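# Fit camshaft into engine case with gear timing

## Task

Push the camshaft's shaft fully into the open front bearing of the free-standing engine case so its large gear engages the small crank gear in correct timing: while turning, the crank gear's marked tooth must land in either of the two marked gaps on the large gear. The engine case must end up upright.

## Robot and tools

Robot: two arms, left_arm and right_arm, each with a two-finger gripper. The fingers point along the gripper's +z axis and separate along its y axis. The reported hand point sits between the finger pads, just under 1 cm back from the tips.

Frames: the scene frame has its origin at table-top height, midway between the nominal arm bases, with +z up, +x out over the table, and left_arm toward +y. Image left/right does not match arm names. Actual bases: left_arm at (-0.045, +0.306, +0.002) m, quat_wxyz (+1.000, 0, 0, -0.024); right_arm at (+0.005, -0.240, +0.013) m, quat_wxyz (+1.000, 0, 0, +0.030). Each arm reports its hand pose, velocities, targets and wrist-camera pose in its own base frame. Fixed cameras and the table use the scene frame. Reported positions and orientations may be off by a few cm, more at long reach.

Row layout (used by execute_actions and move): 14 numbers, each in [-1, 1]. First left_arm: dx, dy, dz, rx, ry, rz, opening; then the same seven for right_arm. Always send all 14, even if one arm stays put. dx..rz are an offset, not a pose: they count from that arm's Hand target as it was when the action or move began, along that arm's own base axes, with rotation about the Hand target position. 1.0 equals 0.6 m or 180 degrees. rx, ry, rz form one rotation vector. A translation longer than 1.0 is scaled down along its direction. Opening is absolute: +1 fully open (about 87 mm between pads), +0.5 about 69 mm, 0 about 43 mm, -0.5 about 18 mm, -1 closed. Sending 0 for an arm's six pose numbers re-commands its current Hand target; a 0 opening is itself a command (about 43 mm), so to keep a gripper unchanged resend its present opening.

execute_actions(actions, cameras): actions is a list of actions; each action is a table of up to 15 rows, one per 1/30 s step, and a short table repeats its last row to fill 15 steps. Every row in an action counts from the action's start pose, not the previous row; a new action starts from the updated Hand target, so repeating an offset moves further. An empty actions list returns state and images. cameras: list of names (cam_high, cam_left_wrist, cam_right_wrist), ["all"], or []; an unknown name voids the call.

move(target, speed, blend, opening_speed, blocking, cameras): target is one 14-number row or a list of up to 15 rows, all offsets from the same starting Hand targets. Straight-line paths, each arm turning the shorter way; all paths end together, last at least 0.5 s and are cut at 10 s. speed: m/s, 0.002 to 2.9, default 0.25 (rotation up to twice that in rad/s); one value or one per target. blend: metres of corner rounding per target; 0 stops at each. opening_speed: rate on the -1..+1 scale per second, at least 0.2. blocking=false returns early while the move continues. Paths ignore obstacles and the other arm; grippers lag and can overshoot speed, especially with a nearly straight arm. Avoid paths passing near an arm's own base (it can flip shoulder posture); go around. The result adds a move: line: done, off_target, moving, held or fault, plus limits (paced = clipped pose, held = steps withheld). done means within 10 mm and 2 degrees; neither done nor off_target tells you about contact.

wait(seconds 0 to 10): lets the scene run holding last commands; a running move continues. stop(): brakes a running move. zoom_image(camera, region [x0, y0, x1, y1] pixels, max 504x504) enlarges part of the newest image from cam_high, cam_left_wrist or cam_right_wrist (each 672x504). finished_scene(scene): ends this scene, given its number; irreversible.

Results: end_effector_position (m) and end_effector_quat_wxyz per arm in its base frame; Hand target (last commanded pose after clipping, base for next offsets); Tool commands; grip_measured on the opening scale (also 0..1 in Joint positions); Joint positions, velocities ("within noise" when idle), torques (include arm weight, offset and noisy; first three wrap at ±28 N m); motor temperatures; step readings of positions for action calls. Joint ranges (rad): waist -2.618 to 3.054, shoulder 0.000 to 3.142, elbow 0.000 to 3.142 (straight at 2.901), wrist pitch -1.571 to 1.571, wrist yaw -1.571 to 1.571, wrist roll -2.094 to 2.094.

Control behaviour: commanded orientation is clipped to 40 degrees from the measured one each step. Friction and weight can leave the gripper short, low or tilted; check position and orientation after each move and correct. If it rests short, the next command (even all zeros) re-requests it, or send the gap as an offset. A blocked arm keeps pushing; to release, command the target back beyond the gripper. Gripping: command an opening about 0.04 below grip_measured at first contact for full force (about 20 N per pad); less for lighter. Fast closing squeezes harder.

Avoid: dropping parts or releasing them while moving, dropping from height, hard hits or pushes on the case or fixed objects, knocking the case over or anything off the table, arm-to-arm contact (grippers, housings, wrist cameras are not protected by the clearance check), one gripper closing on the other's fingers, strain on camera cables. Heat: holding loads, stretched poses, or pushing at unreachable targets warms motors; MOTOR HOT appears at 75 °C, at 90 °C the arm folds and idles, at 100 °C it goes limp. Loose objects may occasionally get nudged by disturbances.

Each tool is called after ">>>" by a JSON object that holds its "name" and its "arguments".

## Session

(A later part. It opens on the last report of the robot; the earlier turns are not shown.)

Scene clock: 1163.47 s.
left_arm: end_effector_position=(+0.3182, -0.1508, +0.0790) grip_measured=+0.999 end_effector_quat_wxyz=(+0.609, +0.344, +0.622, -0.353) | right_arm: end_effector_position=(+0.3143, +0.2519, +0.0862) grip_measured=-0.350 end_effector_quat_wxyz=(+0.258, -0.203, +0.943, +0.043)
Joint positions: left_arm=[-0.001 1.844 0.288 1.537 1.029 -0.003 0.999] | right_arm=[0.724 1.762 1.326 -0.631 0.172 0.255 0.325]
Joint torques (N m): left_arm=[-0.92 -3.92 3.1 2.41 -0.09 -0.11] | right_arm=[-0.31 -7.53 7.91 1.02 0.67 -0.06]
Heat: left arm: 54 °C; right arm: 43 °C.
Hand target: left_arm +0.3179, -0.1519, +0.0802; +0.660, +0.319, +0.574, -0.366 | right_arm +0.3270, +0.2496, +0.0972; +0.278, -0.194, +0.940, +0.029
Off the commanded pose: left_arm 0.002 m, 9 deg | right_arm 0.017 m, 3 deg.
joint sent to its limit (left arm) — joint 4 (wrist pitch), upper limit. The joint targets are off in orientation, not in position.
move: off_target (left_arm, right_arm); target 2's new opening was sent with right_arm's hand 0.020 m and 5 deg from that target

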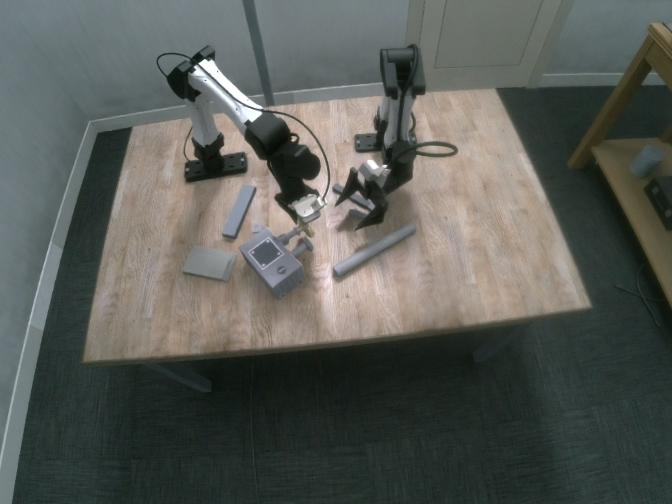

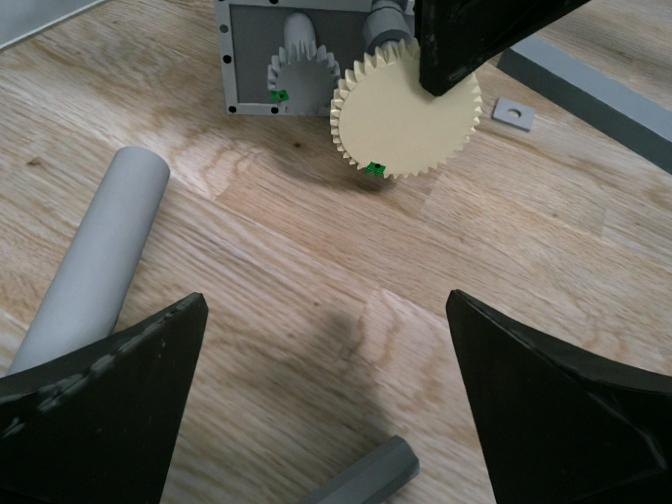

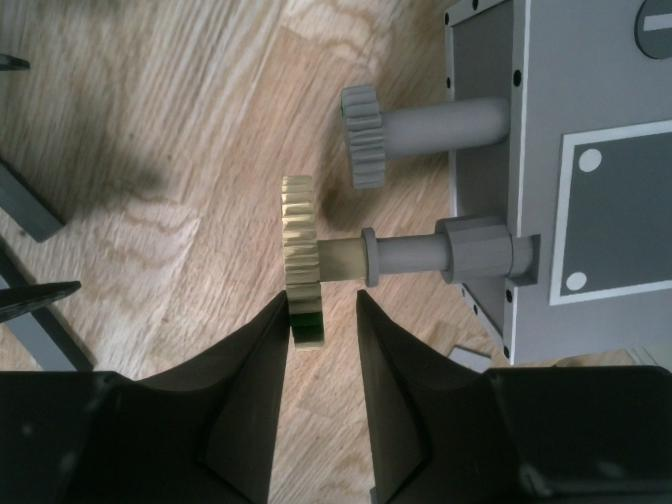

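>>> {"name": "move", "arguments": {"target": [0,0,0,0,0,0,1,-0.0118,0.0083,-0.0043,0.0424,-0.0692,0.0422,-0.35], "speed": 0.08, "cameras": ["all"]}}

>>> {"name": "zoom_image", "arguments": {"camera": "cam_right_wrist", "region": [270, 160, 570, 340]}}

Scene clock: 1181.33 s.
left_arm: end_effector_position=(+0.3182, -0.1508, +0.0790) grip_measured=+0.999 end_effector_quat_wxyz=(+0.609, +0.344, +0.622, -0.353) | right_arm: end_effector_position=(+0.3136, +0.2536, +0.0836) grip_measured=-0.350 end_effector_quat_wxyz=(+0.362, -0.241, +0.896, +0.087)
Joint positions: left_arm=[-0.001 1.844 0.288 1.537 1.029 -0.003 0.999] | right_arm=[0.736 1.594 1.014 -0.242 0.163 0.146 0.325]
Joint torques (N m): left_arm=[-0.92 -3.92 3.1 2.41 -0.08 -0.11] | right_arm=[0.27 -8.72 4.46 1.76 0.34 -0.13]
Heat: left arm: 54 °C; right arm: 43 °C.
Hand target: left_arm +0.3179, -0.1519, +0.0802; +0.660, +0.319, +0.574, -0.366 | right_arm +0.3201, +0.2546, +0.0947; +0.389, -0.239, +0.886, +0.088
Off the commanded pose: left_arm 0.002 m, 9 deg | right_arm 0.013 m, 3 deg.
joint sent to its limit (left arm) — joint 4 (wrist pitch), upper limit. The joint targets are off in orientation, not in position.
move: off_target (left_arm, right_arm)

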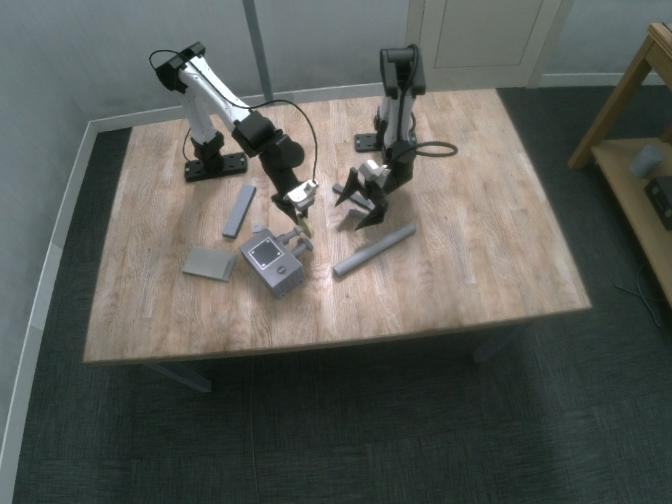

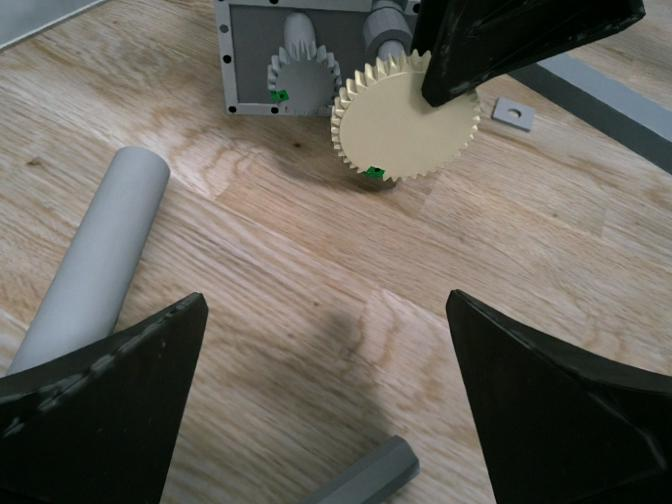

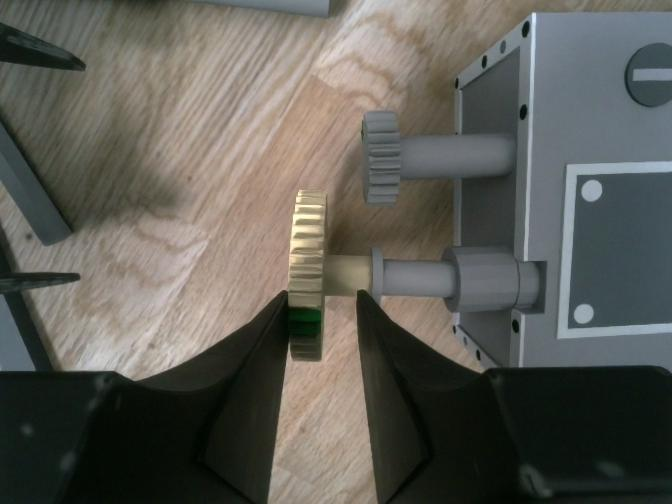

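Scaled by 1.680 from the camera's 672x504 image, which has a finer 960x720 frame.

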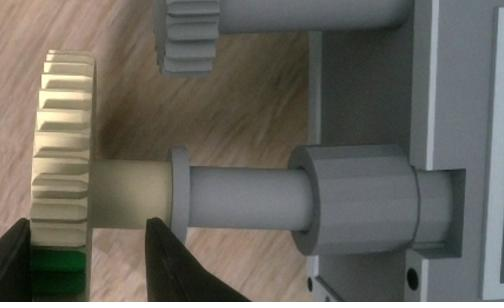

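>>> {"name": "move", "arguments": {"target": [[0,0,0,0,0,0,1,-0.006,0.011,0,0,0,0,-0.35],[0,0,0,0,0,0,1,-0.006,0.011,0,0,0,0,-0.8]], "speed": 0.06, "opening_speed": 0.4, "cameras": ["all"]}}

>>> {"name": "zoom_image", "arguments": {"camera": "cam_right_wrist", "region": [270, 160, 570, 340]}}

Scene clock: 1200.37 s.
left_arm: end_effector_position=(+0.3182, -0.1508, +0.0790) grip_measured=+0.999 end_effector_quat_wxyz=(+0.609, +0.344, +0.622, -0.353) | right_arm: end_effector_position=(+0.3118, +0.2611, +0.0862) grip_measured=-0.662 end_effector_quat_wxyz=(+0.371, -0.246, +0.891, +0.088)
Joint positions: left_arm=[-0.001 1.844 0.288 1.537 1.029 -0.003 0.999] | right_arm=[0.759 1.594 1.014 -0.225 0.179 0.149 0.169]
Joint torques (N m): left_arm=[-0.91 -3.92 3.08 2.41 -0.08 -0.11] | right_arm=[0.24 -8.01 5.01 1.61 0.34 -0.04]
Motor temperatures (°C): left_arm=[23 26 33 55 26 25 24] | right_arm=[25 39 42 36 29 26 29]
Heat: left arm: 55 °C; right arm: 42 °C.
Hand target: left_arm +0.3179, -0.1519, +0.0802; +0.660, +0.319, +0.574, -0.366 | right_arm +0.3164, +0.2612, +0.0947; +0.389, -0.239, +0.886, +0.088
Off the commanded pose: left_arm 0.002 m, 9 deg | right_arm 0.010 m, 2 deg.
joint sent to its limit (left arm) — joint 4 (wrist pitch), upper limit. The joint targets are off in orientation, not in position.
move: off_target (left_arm)

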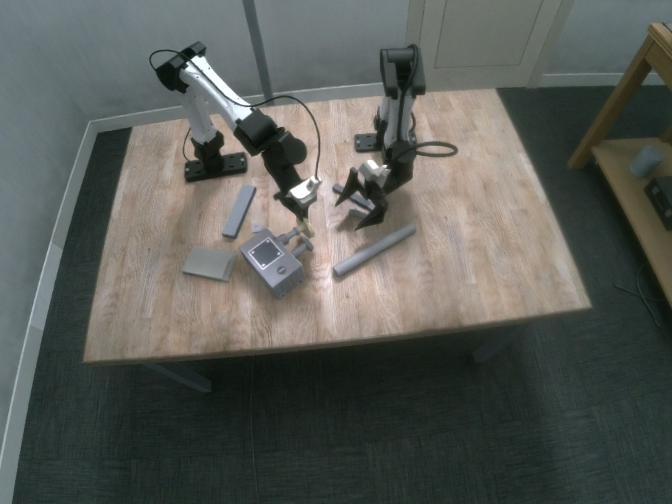

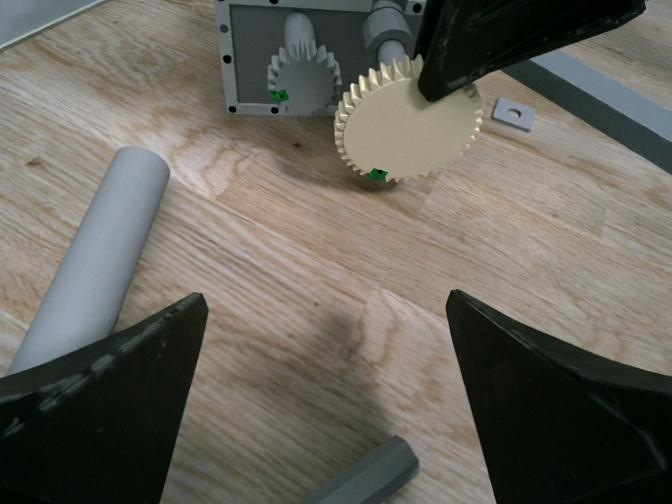

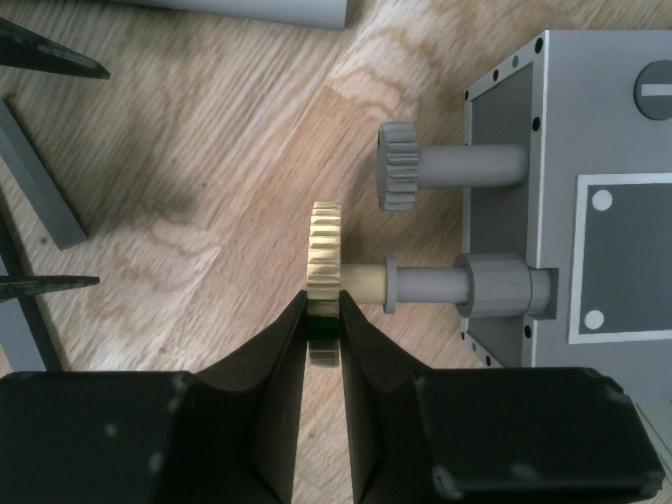

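Scaled by 1.680 from the camera's 672x504 image, which has a finer 960x720 frame.

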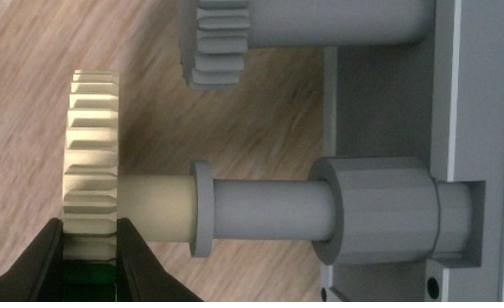

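>>> {"name": "move", "arguments": {"target": [[0,0,0,0,0,0,1,0.0174,-0.0284,0,0,0,0,-0.8]], "speed": 0.05, "cameras": ["cam_high","cam_right_wrist"]}}

>>> {"name": "zoom_image", "arguments": {"camera": "cam_right_wrist", "region": [270, 160, 570, 340]}}

>>> {"name": "zoom_image", "arguments": {"camera": "cam_high", "region": [270, 218, 330, 266]}}

Scene clock: 1207.93 s.
left_arm: end_effector_position=(+0.3182, -0.1508, +0.0790) grip_measured=+0.999 end_effector_quat_wxyz=(+0.609, +0.344, +0.622, -0.353) | right_arm: end_effector_position=(+0.3133, +0.2581, +0.0889) grip_measured=-0.662 end_effector_quat_wxyz=(+0.365, -0.249, +0.890, +0.110)
Joint positions: left_arm=[-0.001 1.844 0.288 1.537 1.029 -0.003 0.999] | right_arm=[0.723 1.579 1.009 -0.225 0.111 0.133 0.169]
Joint torques (N m): left_arm=[-0.92 -3.92 3.08 2.41 -0.09 -0.11] | right_arm=[-2.17 -7.94 4.31 1.68 0.58 -0.3]
Motor temperatures (°C): left_arm=[23 26 33 55 26 25 24] | right_arm=[25 39 42 36 28 26 29]
Heat: left arm: 55 °C; right arm: 42 °C.
Hand target: left_arm +0.3179, -0.1519, +0.0802; +0.660, +0.319, +0.574, -0.366 | right_arm +0.3269, +0.2442, +0.0947; +0.388, -0.239, +0.886, +0.088
Off the commanded pose: left_arm 0.002 m, 9 deg | right_arm 0.020 m, 4 deg.
joint sent to its limit (left arm) — joint 4 (wrist pitch), upper limit. The joint targets are off in orientation, not in position.
move: off_target (left_arm, right_arm)
Images, in order (width x height): cam_high 672x504, cam_right_wrist 672x504.

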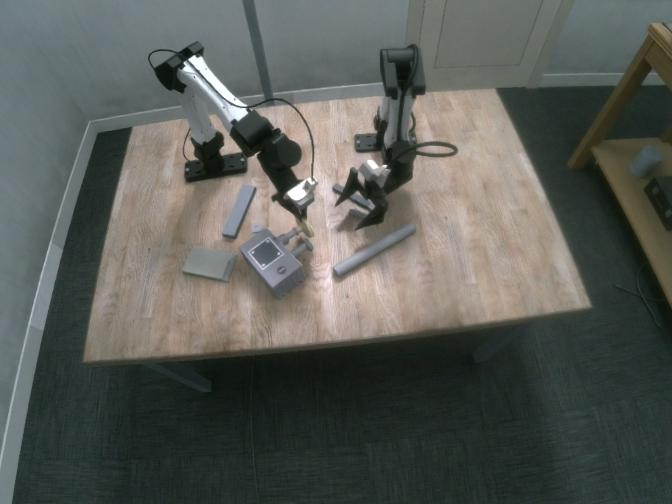

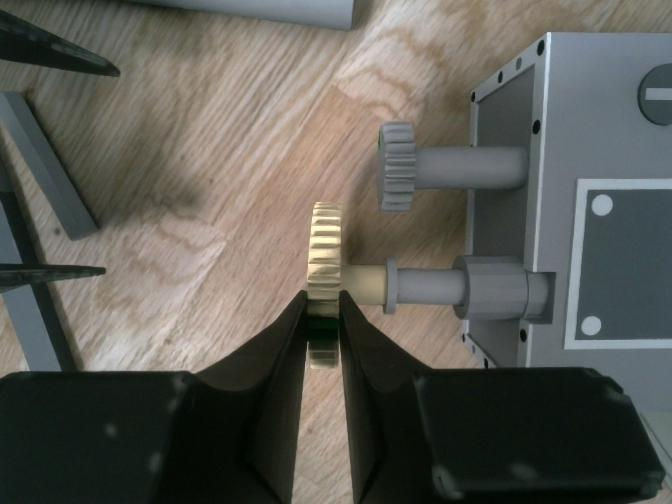

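Scaled by 1.680 from the camera's 672x504 image, which has a finer 960x720 frame.

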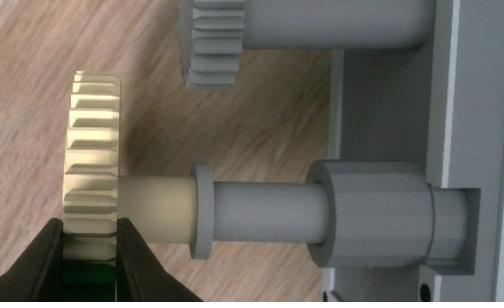

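Scaled by 8.400 from the camera's 672x504 image, which has a finer 960x720 frame.

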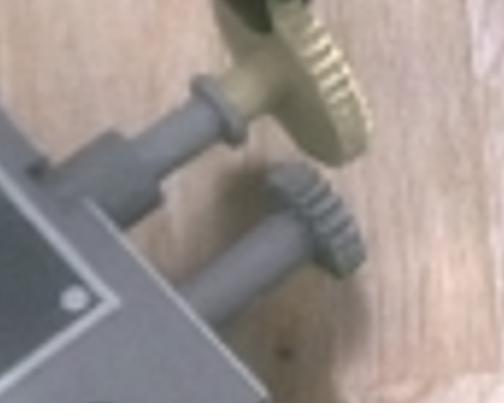

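>>> {"name": "move", "arguments": {"target": [[0,0,0,0,0,0,1,0.003,-0.003,0.001,-0.0348,0.0568,0.008,-0.85],[0,0,0,0,0,0,1,0.003,-0.005,0,0.0,0.0,0.008,-0.85],[0,0,0,0,0,0,1,0.005,-0.008,0.001,-0.0348,0.0568,0.008,-0.85],[0,0,0,0,0,0,1,0.005,-0.008,0,0,0,0.008,-0.85]], "speed": 0.12, "cameras": ["all"]}}

>>> {"name": "zoom_image", "arguments": {"camera": "cam_right_wrist", "region": [270, 160, 570, 340]}}

>>> {"name": "zoom_image", "arguments": {"camera": "cam_high", "region": [270, 218, 330, 266]}}

Scene clock: 1222.83 s.
left_arm: end_effector_position=(+0.3182, -0.1508, +0.0790) grip_measured=+0.999 end_effector_quat_wxyz=(+0.609, +0.344, +0.622, -0.353) | right_arm: end_effector_position=(+0.3195, +0.2452, +0.0898) grip_measured=-0.662 end_effector_quat_wxyz=(+0.361, -0.255, +0.890, +0.111)
Joint positions: left_arm=[-0.001 1.844 0.288 1.537 1.029 -0.003 0.999] | right_arm=[0.674 1.568 1.005 -0.236 0.067 0.089 0.169]
Joint torques (N m): left_arm=[-0.92 -3.92 3.08 2.41 -0.08 -0.11] | right_arm=[-0.18 -7.34 4.15 1.82 0.63 -0.22]
Motor temperatures (°C): left_arm=[23 26 32 55 26 25 24] | right_arm=[25 38 42 36 28 26 29]
Heat: left arm: 55 °C; right arm: 42 °C.
Hand target: left_arm +0.3179, -0.1519, +0.0802; +0.660, +0.319, +0.574, -0.366 | right_arm +0.3299, +0.2394, +0.0947; +0.387, -0.250, +0.883, +0.093
Off the commanded pose: left_arm 0.002 m, 9 deg | right_arm 0.013 m, 4 deg.
joint sent to its limit (left arm) — joint 4 (wrist pitch), upper limit. The joint targets are off in orientation, not in position.
move: off_target (left_arm, right_arm)

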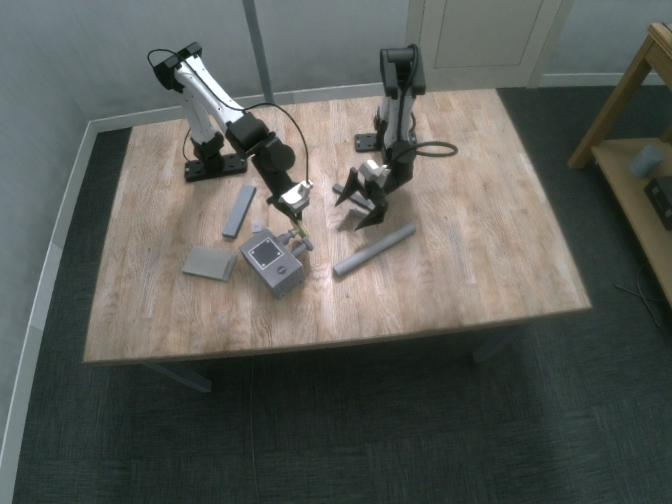

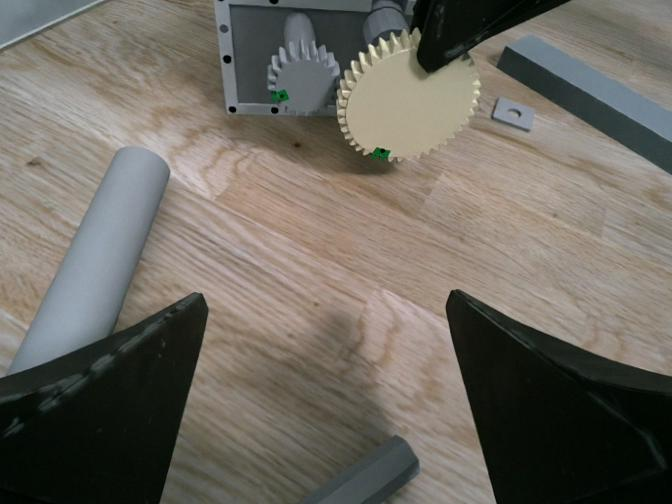

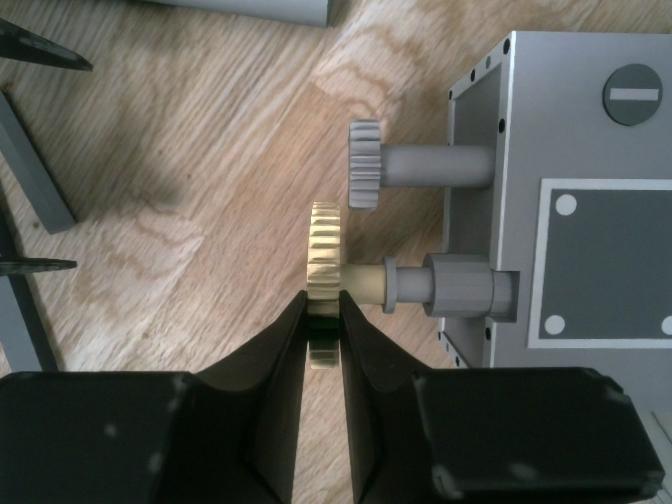

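Scaled by 1.680 from the camera's 672x504 image, which has a finer 960x720 frame.

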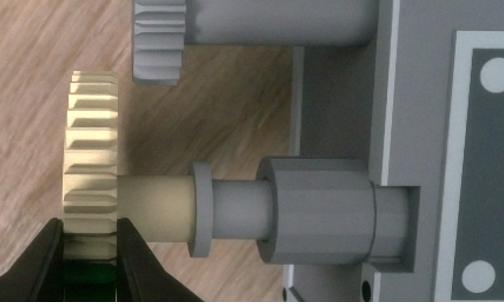

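Scaled by 8.400 from the camera's 672x504 image, which has a finer 960x720 frame.

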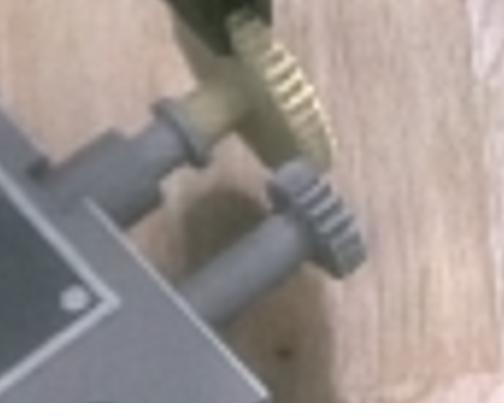

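>>> {"name": "zoom_image", "arguments": {"camera": "cam_left_wrist", "region": [250, 10, 500, 180]}}

>>> {"name": "zoom_image", "arguments": {"camera": "cam_left_wrist", "region": [325, 20, 495, 170]}}

Scaled by 2.016 from the camera's 672x504 image, which has a finer 960x720 frame.

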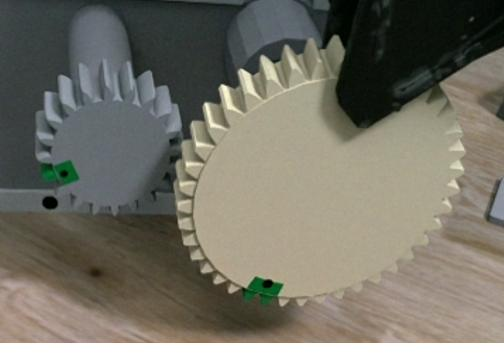

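Scaled by 2.965 from the camera's 672x504 image, which has a finer 960x720 frame.

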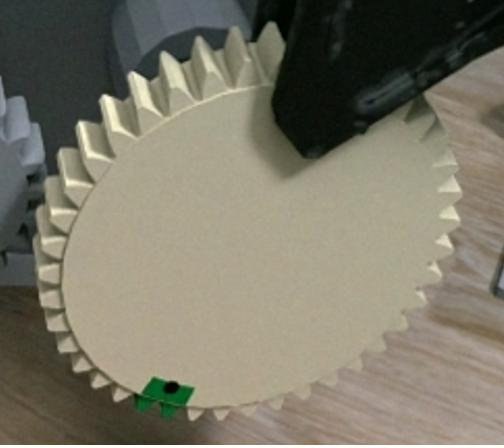

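>>> {"name": "zoom_image", "arguments": {"camera": "cam_left_wrist", "region": [360, 135, 410, 175]}}

>>> {"name": "zoom_image", "arguments": {"camera": "cam_left_wrist", "region": [330, 60, 390, 170]}}

Scaled by 10.080 from the camera's 672x504 image, which has a finer 960x720 frame.

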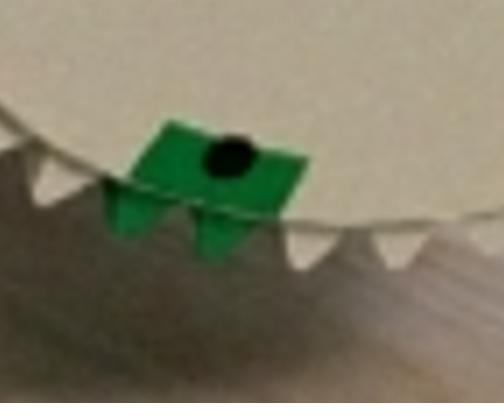

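Scaled by 4.582 from the camera's 672x504 image, which has a finer 960x720 frame.

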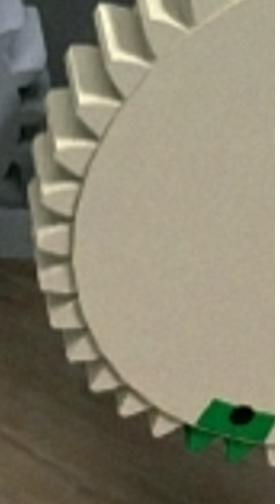

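>>> {"name": "move", "arguments": {"target": [[0,0,0,0,0,0,1,0.001,0.0006,0.0008,-0.0276,0.045,0,-0.85]], "speed": 0.12, "cameras": ["cam_left_wrist","cam_right_wrist"]}}

>>> {"name": "zoom_image", "arguments": {"camera": "cam_left_wrist", "region": [325, 20, 495, 170]}}

>>> {"name": "zoom_image", "arguments": {"camera": "cam_left_wrist", "region": [360, 135, 410, 175]}}

>>> {"name": "zoom_image", "arguments": {"camera": "cam_right_wrist", "region": [270, 100, 470, 340]}}

Scene clock: 1271.43 s.
left_arm: end_effector_position=(+0.3182, -0.1508, +0.0790) grip_measured=+0.999 end_effector_quat_wxyz=(+0.609, +0.344, +0.622, -0.353) | right_arm: end_effector_position=(+0.3224, +0.2458, +0.0895) grip_measured=-0.662 end_effector_quat_wxyz=(+0.309, -0.262, +0.910, +0.088)
Joint positions: left_arm=[-0.001 1.844 0.288 1.537 1.029 -0.003 0.999] | right_arm=[0.673 1.659 1.164 -0.426 0.071 0.088 0.169]
Joint torques (N m): left_arm=[-0.92 -3.9 3.11 2.41 -0.08 -0.11] | right_arm=[-0.94 -6.41 7.68 1.05 0.36 -0.17]
Motor temperatures (°C): left_arm=[23 26 32 56 26 25 24] | right_arm=[25 36 39 40 28 26 30]
Heat: left arm: 56 °C; right arm: 40 °C.
Hand target: left_arm +0.3179, -0.1519, +0.0802; +0.660, +0.319, +0.574, -0.366 | right_arm +0.3305, +0.2397, +0.0953; +0.313, -0.259, +0.911, +0.072
Off the commanded pose: left_arm 0.002 m, 9 deg | right_arm 0.012 m, 2 deg.
joint sent to its limit (left arm) — joint 4 (wrist pitch), upper limit. The joint targets are off in orientation, not in position.
move: off_target (left_arm, right_arm)
Images, in order (width x height): cam_left_wrist 672x504, cam_right_wrist 672x504.

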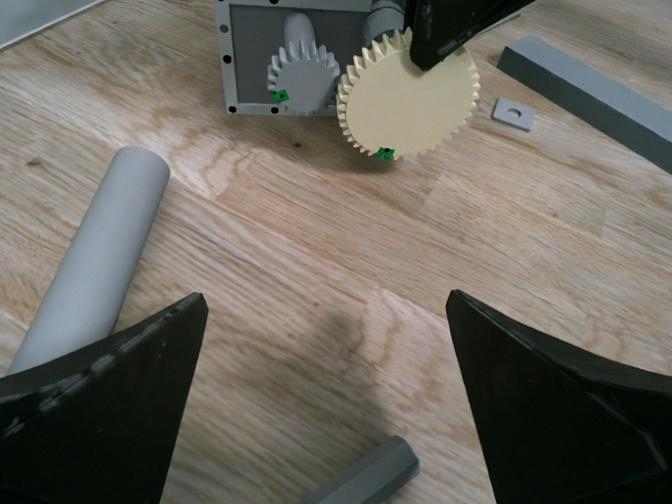

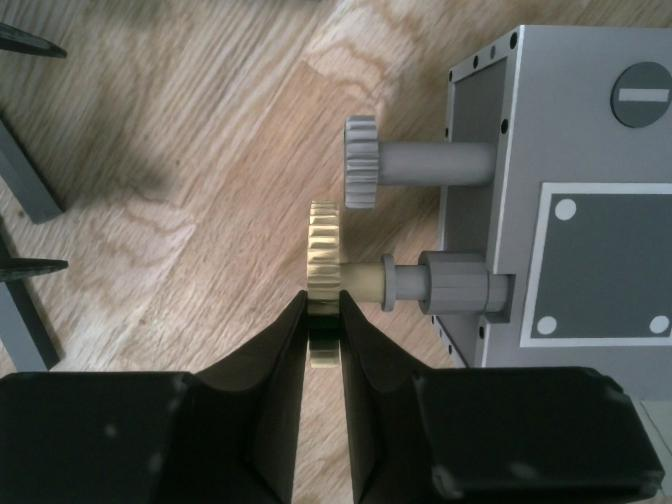

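Scaled by 2.965 from the camera's 672x504 image, which has a finer 960x720 frame.

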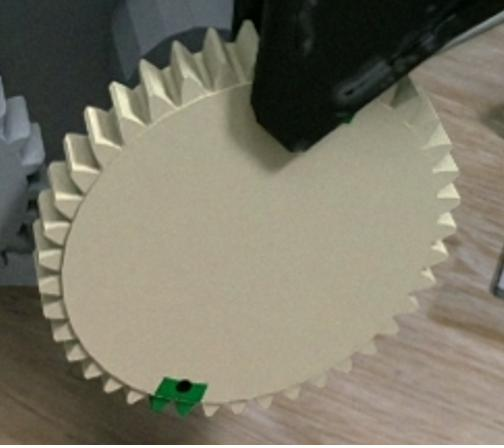

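Scaled by 10.080 from the camera's 672x504 image, which has a finer 960x720 frame.

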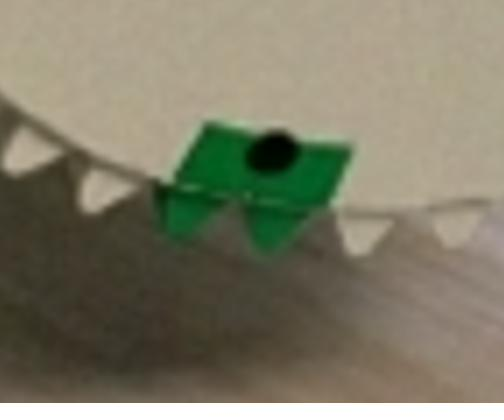

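Scaled by 2.100 from the camera's 672x504 image, which has a finer 960x720 frame.

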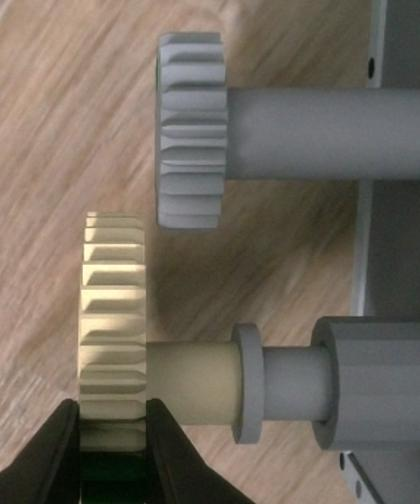

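>>> {"name": "move", "arguments": {"target": [[0,0,0,0,0,0,1,0.0006,0.0003,0.0006,-0.0203,0.0331,0,-0.9]], "speed": 0.12, "cameras": ["cam_left_wrist","cam_right_wrist"]}}

>>> {"name": "zoom_image", "arguments": {"camera": "cam_left_wrist", "region": [325, 20, 495, 170]}}

>>> {"name": "zoom_image", "arguments": {"camera": "cam_left_wrist", "region": [360, 135, 410, 175]}}

>>> {"name": "zoom_image", "arguments": {"camera": "cam_left_wrist", "region": [250, 30, 370, 130]}}

Scene clock: 1282.43 s.
left_arm: end_effector_position=(+0.3182, -0.1508, +0.0790) grip_measured=+0.999 end_effector_quat_wxyz=(+0.609, +0.344, +0.622, -0.353) | right_arm: end_effector_position=(+0.3253, +0.2473, +0.0887) grip_measured=-0.662 end_effector_quat_wxyz=(+0.256, -0.267, +0.926, +0.072)
Joint positions: left_arm=[-0.001 1.844 0.288 1.537 1.029 -0.003 0.999] | right_arm=[0.666 1.758 1.325 -0.601 0.057 0.088 0.169]
Joint torques (N m): left_arm=[-0.92 -3.92 3.1 2.4 -0.08 -0.11] | right_arm=[-0.81 -7.57 7.79 0.79 0.33 -0.16]
Motor temperatures (°C): left_arm=[23 26 32 56 26 25 24] | right_arm=[25 36 41 38 28 26 30]
Heat: left arm: 56 °C; right arm: 41 °C.
Hand target: left_arm +0.3179, -0.1519, +0.0802; +0.660, +0.319, +0.574, -0.366 | right_arm +0.3308, +0.2400, +0.0955; +0.257, -0.265, +0.928, +0.056
Off the commanded pose: left_arm 0.002 m, 9 deg | right_arm 0.012 m, 2 deg.
joint sent to its limit (left arm) — joint 4 (wrist pitch), upper limit. The joint targets are off in orientation, not in position.
move: off_target (left_arm, right_arm)
Images, in order (width x height): cam_left_wrist 672x504, cam_right_wrist 672x504.

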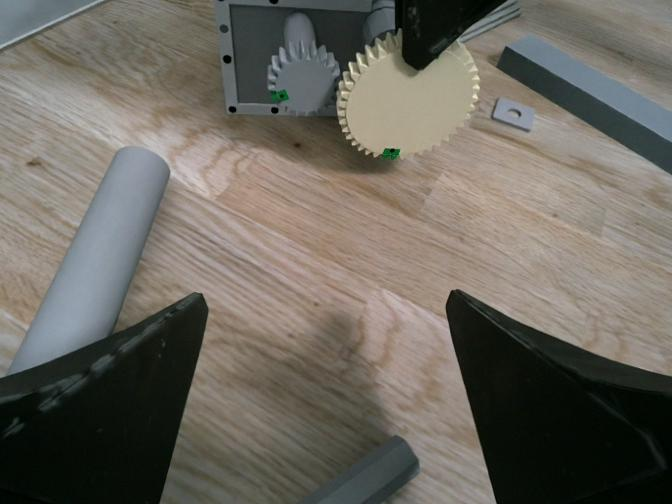

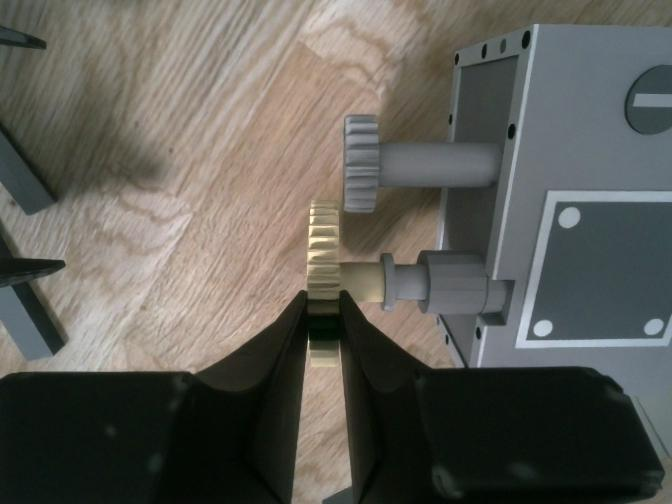

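Scaled by 2.965 from the camera's 672x504 image, which has a finer 960x720 frame.

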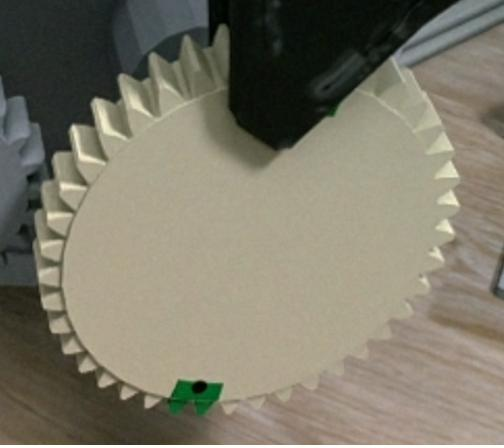

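Scaled by 10.080 from the camera's 672x504 image, which has a finer 960x720 frame.

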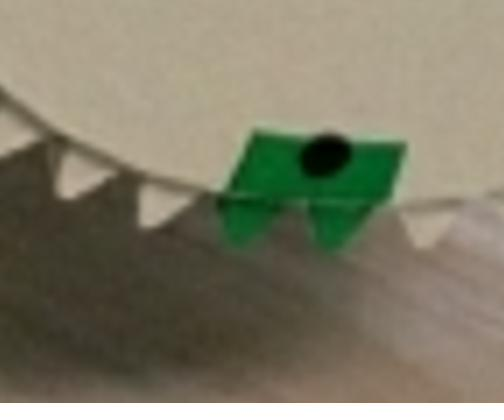

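Scaled by 4.200 from the camera's 672x504 image, which has a finer 960x720 frame.

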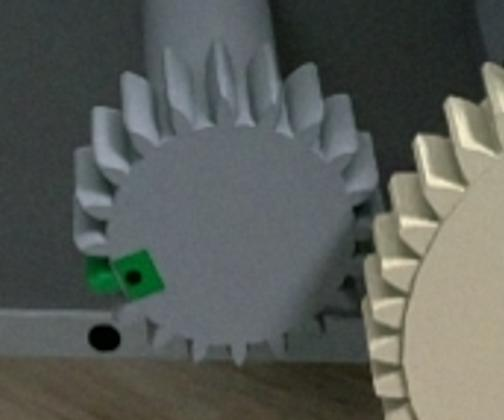

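>>> {"name": "zoom_image", "arguments": {"camera": "cam_left_wrist", "region": [330, 25, 410, 105]}}

>>> {"name": "zoom_image", "arguments": {"camera": "cam_left_wrist", "region": [330, 90, 410, 170]}}

>>> {"name": "zoom_image", "arguments": {"camera": "cam_left_wrist", "region": [262, 35, 322, 120]}}

Scaled by 6.300 from the camera's 672x504 image, which has a finer 960x720 frame.

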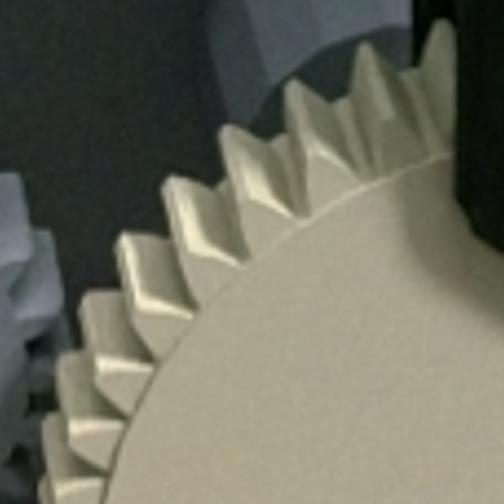

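Scaled by 6.300 from the camera's 672x504 image, which has a finer 960x720 frame.

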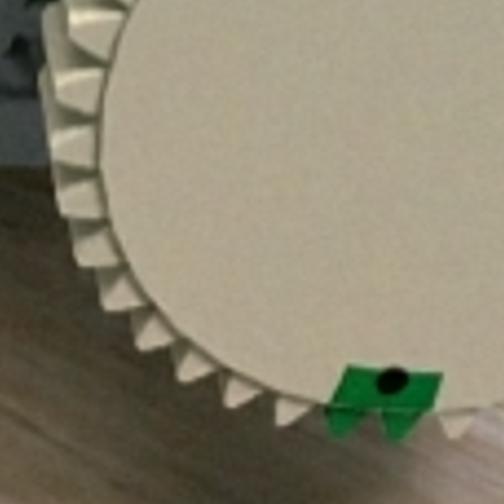

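Scaled by 5.929 from the camera's 672x504 image, which has a finer 960x720 frame.

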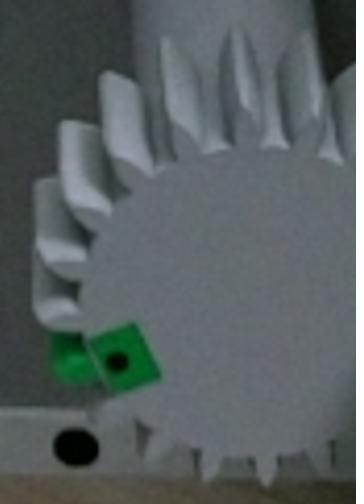

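>>> {"name": "move", "arguments": {"target": [[0,0,0,0,0,0,1,0.0035,-0.0057,0,0.0088,-0.0141,0,-0.9],[0,0,0,0,0,0,1,0.007,-0.0113,0,-0.0088,0.0141,0,-0.9],[0,0,0,0,0,0,1,0.0088,-0.0141,0,0.0088,-0.0141,0,-0.9],[0,0,0,0,0,0,1,0.0088,-0.0141,0,0,0,0,-0.9]], "speed": 0.08, "cameras": ["all"]}}

>>> {"name": "zoom_image", "arguments": {"camera": "cam_left_wrist", "region": [250, 10, 500, 180]}}

>>> {"name": "zoom_image", "arguments": {"camera": "cam_right_wrist", "region": [270, 100, 470, 340]}}

>>> {"name": "zoom_image", "arguments": {"camera": "cam_high", "region": [270, 218, 330, 266]}}

Scene clock: 1359.27 s.
left_arm: end_effector_position=(+0.3182, -0.1508, +0.0790) grip_measured=+0.999 end_effector_quat_wxyz=(+0.609, +0.344, +0.622, -0.353) | right_arm: end_effector_position=(+0.3290, +0.2420, +0.0887) grip_measured=-0.662 end_effector_quat_wxyz=(+0.256, -0.268, +0.926, +0.076)
Joint positions: left_arm=[-0.001 1.844 0.288 1.537 1.029 -0.003 0.999] | right_arm=[0.644 1.756 1.321 -0.597 0.039 0.07 0.169]
Joint torques (N m): left_arm=[-0.92 -3.92 3.1 2.41 -0.09 -0.11] | right_arm=[-1.35 -7.64 7.72 0.77 0.38 -0.22]
Motor temperatures (°C): left_arm=[23 26 31 58 26 25 24] | right_arm=[25 36 42 35 28 26 30]
Heat: left arm: 58 °C; right arm: 42 °C.
Hand target: left_arm +0.3179, -0.1519, +0.0802; +0.660, +0.319, +0.574, -0.366 | right_arm +0.3361, +0.2315, +0.0955; +0.257, -0.265, +0.928, +0.056
Off the commanded pose: left_arm 0.002 m, 9 deg | right_arm 0.014 m, 2 deg.
joint sent to its limit (left arm) — joint 4 (wrist pitch), upper limit. The joint targets are off in orientation, not in position.
move: off_target (left_arm, right_arm)

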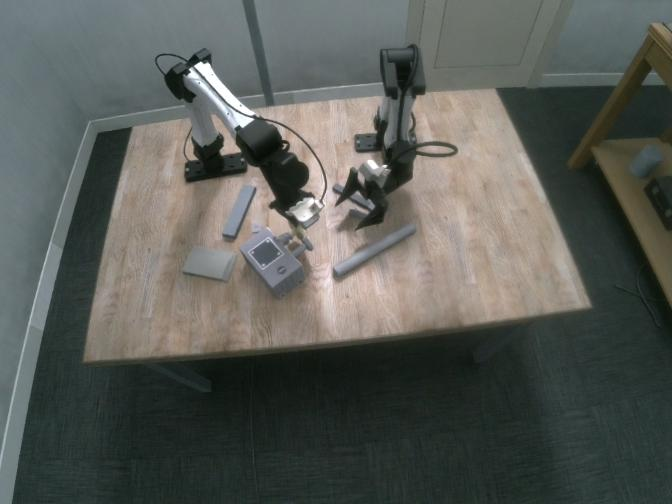

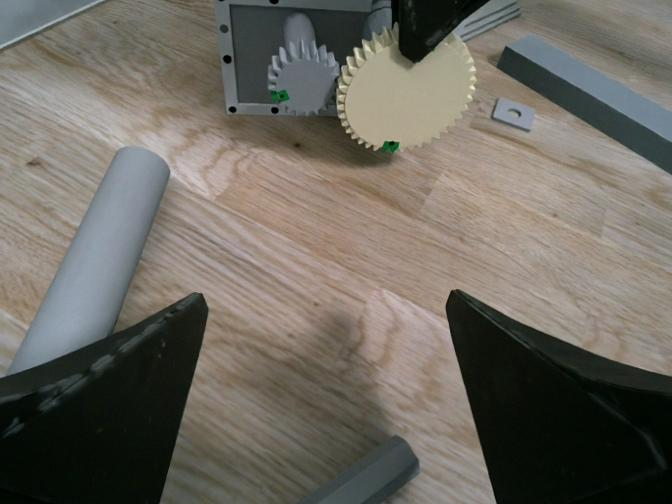

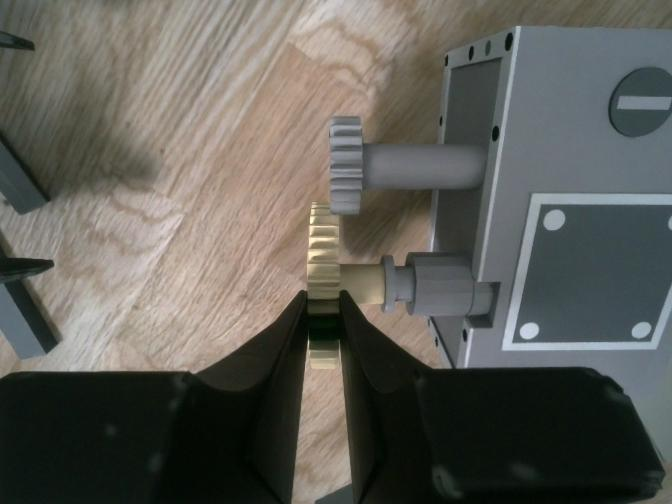

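Scaled by 2.016 from the camera's 672x504 image, which has a finer 960x720 frame.

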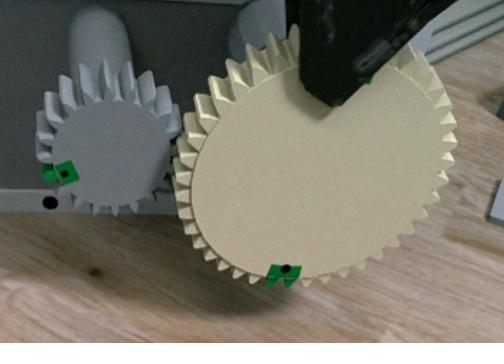

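Scaled by 2.100 from the camera's 672x504 image, which has a finer 960x720 frame.

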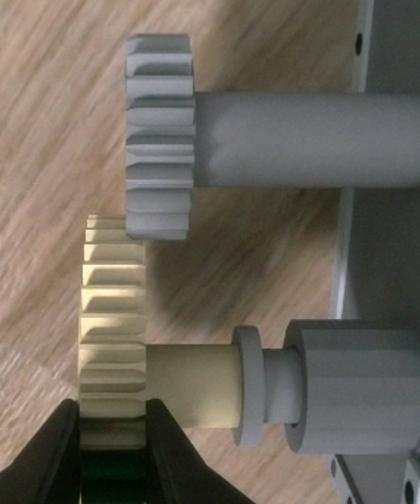

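Scaled by 8.400 from the camera's 672x504 image, which has a finer 960x720 frame.

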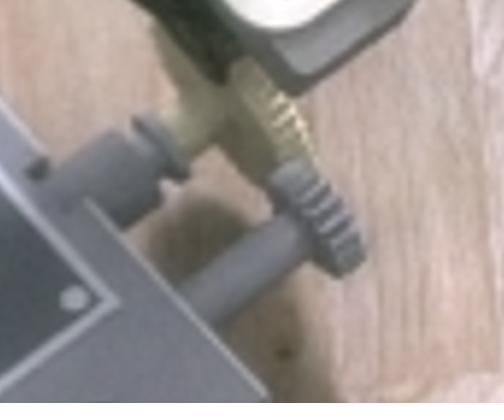

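>>> {"name": "move", "arguments": {"target": [[0,0,0,0,0,0,1,0.0035,-0.0057,0,0.0088,-0.0141,0,-0.9],[0,0,0,0,0,0,1,0.007,-0.0113,0,-0.0088,0.0141,0,-0.9],[0,0,0,0,0,0,1,0.0106,-0.017,0,0.0088,-0.0141,0,-0.9],[0,0,0,0,0,0,1,0.0106,-0.017,0,0,0,0,-0.9]], "speed": 0.08, "cameras": ["all"]}}

>>> {"name": "zoom_image", "arguments": {"camera": "cam_left_wrist", "region": [250, 10, 500, 180]}}

>>> {"name": "zoom_image", "arguments": {"camera": "cam_right_wrist", "region": [270, 100, 470, 340]}}

>>> {"name": "zoom_image", "arguments": {"camera": "cam_high", "region": [270, 218, 330, 266]}}

Scene clock: 1375.07 s.
left_arm: end_effector_position=(+0.3182, -0.1508, +0.0790) grip_measured=+0.999 end_effector_quat_wxyz=(+0.609, +0.344, +0.622, -0.353) | right_arm: end_effector_position=(+0.3333, +0.2335, +0.0888) grip_measured=-0.662 end_effector_quat_wxyz=(+0.254, -0.270, +0.926, +0.078)
Joint positions: left_arm=[-0.001 1.844 0.288 1.537 1.029 -0.003 0.999] | right_arm=[0.613 1.752 1.318 -0.6 0.015 0.042 0.169]
Joint torques (N m): left_arm=[-0.92 -3.9 3.1 2.41 -0.08 -0.11] | right_arm=[-1.69 -7.51 7.71 0.82 0.43 -0.22]
Motor temperatures (°C): left_arm=[23 26 31 58 26 25 24] | right_arm=[25 37 43 35 28 26 30]
Heat: left arm: 58 °C; right arm: 43 °C.
Hand target: left_arm +0.3179, -0.1519, +0.0802; +0.660, +0.319, +0.574, -0.366 | right_arm +0.3425, +0.2213, +0.0956; +0.257, -0.265, +0.928, +0.056
Off the commanded pose: left_arm 0.002 m, 9 deg | right_arm 0.017 m, 3 deg.
joint sent to its limit (left arm) — joint 4 (wrist pitch), upper limit. The joint targets are off in orientation, not in position.
move: off_target (left_arm, right_arm)

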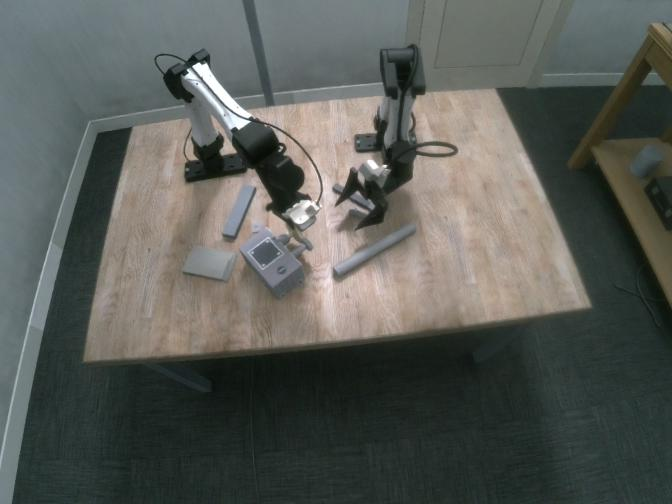

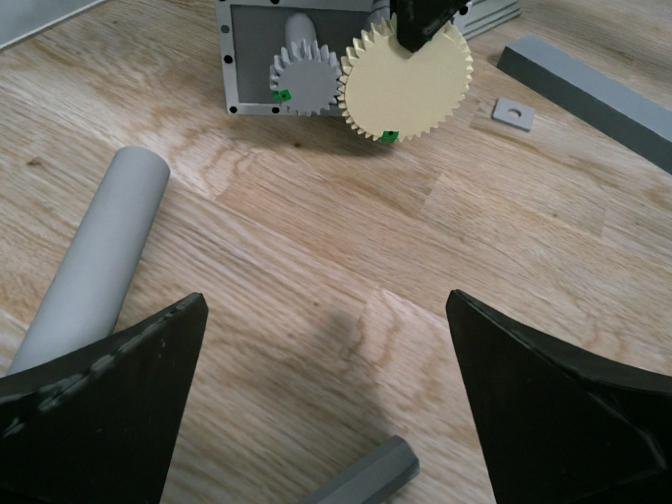

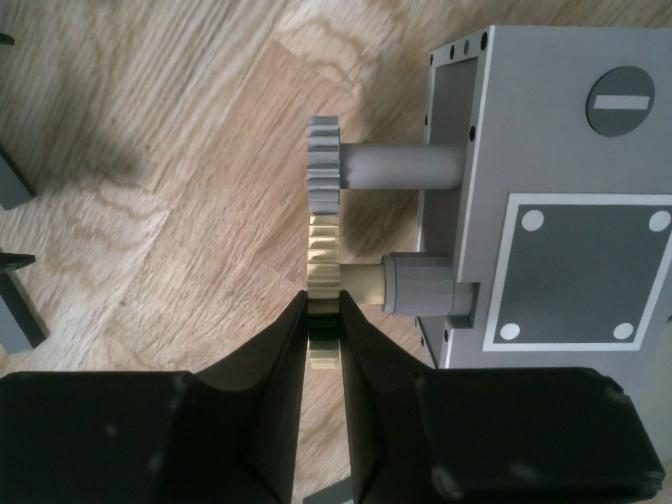

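Scaled by 2.016 from the camera's 672x504 image, which has a finer 960x720 frame.

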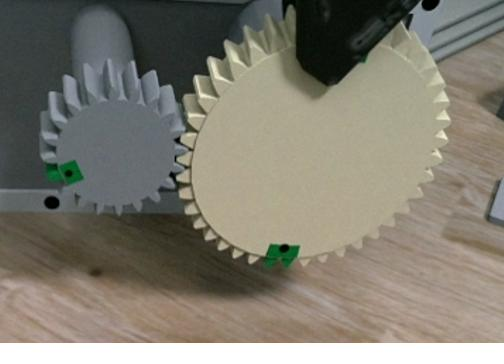

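Scaled by 2.100 from the camera's 672x504 image, which has a finer 960x720 frame.

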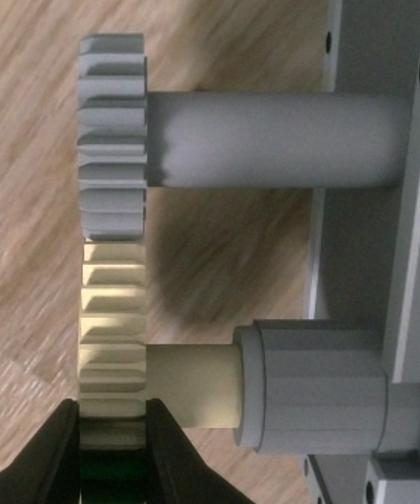

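Scaled by 8.400 from the camera's 672x504 image, which has a finer 960x720 frame.

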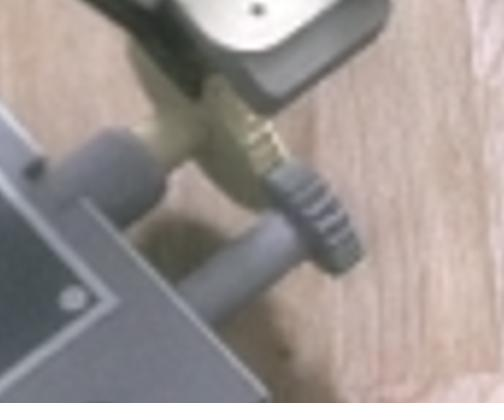

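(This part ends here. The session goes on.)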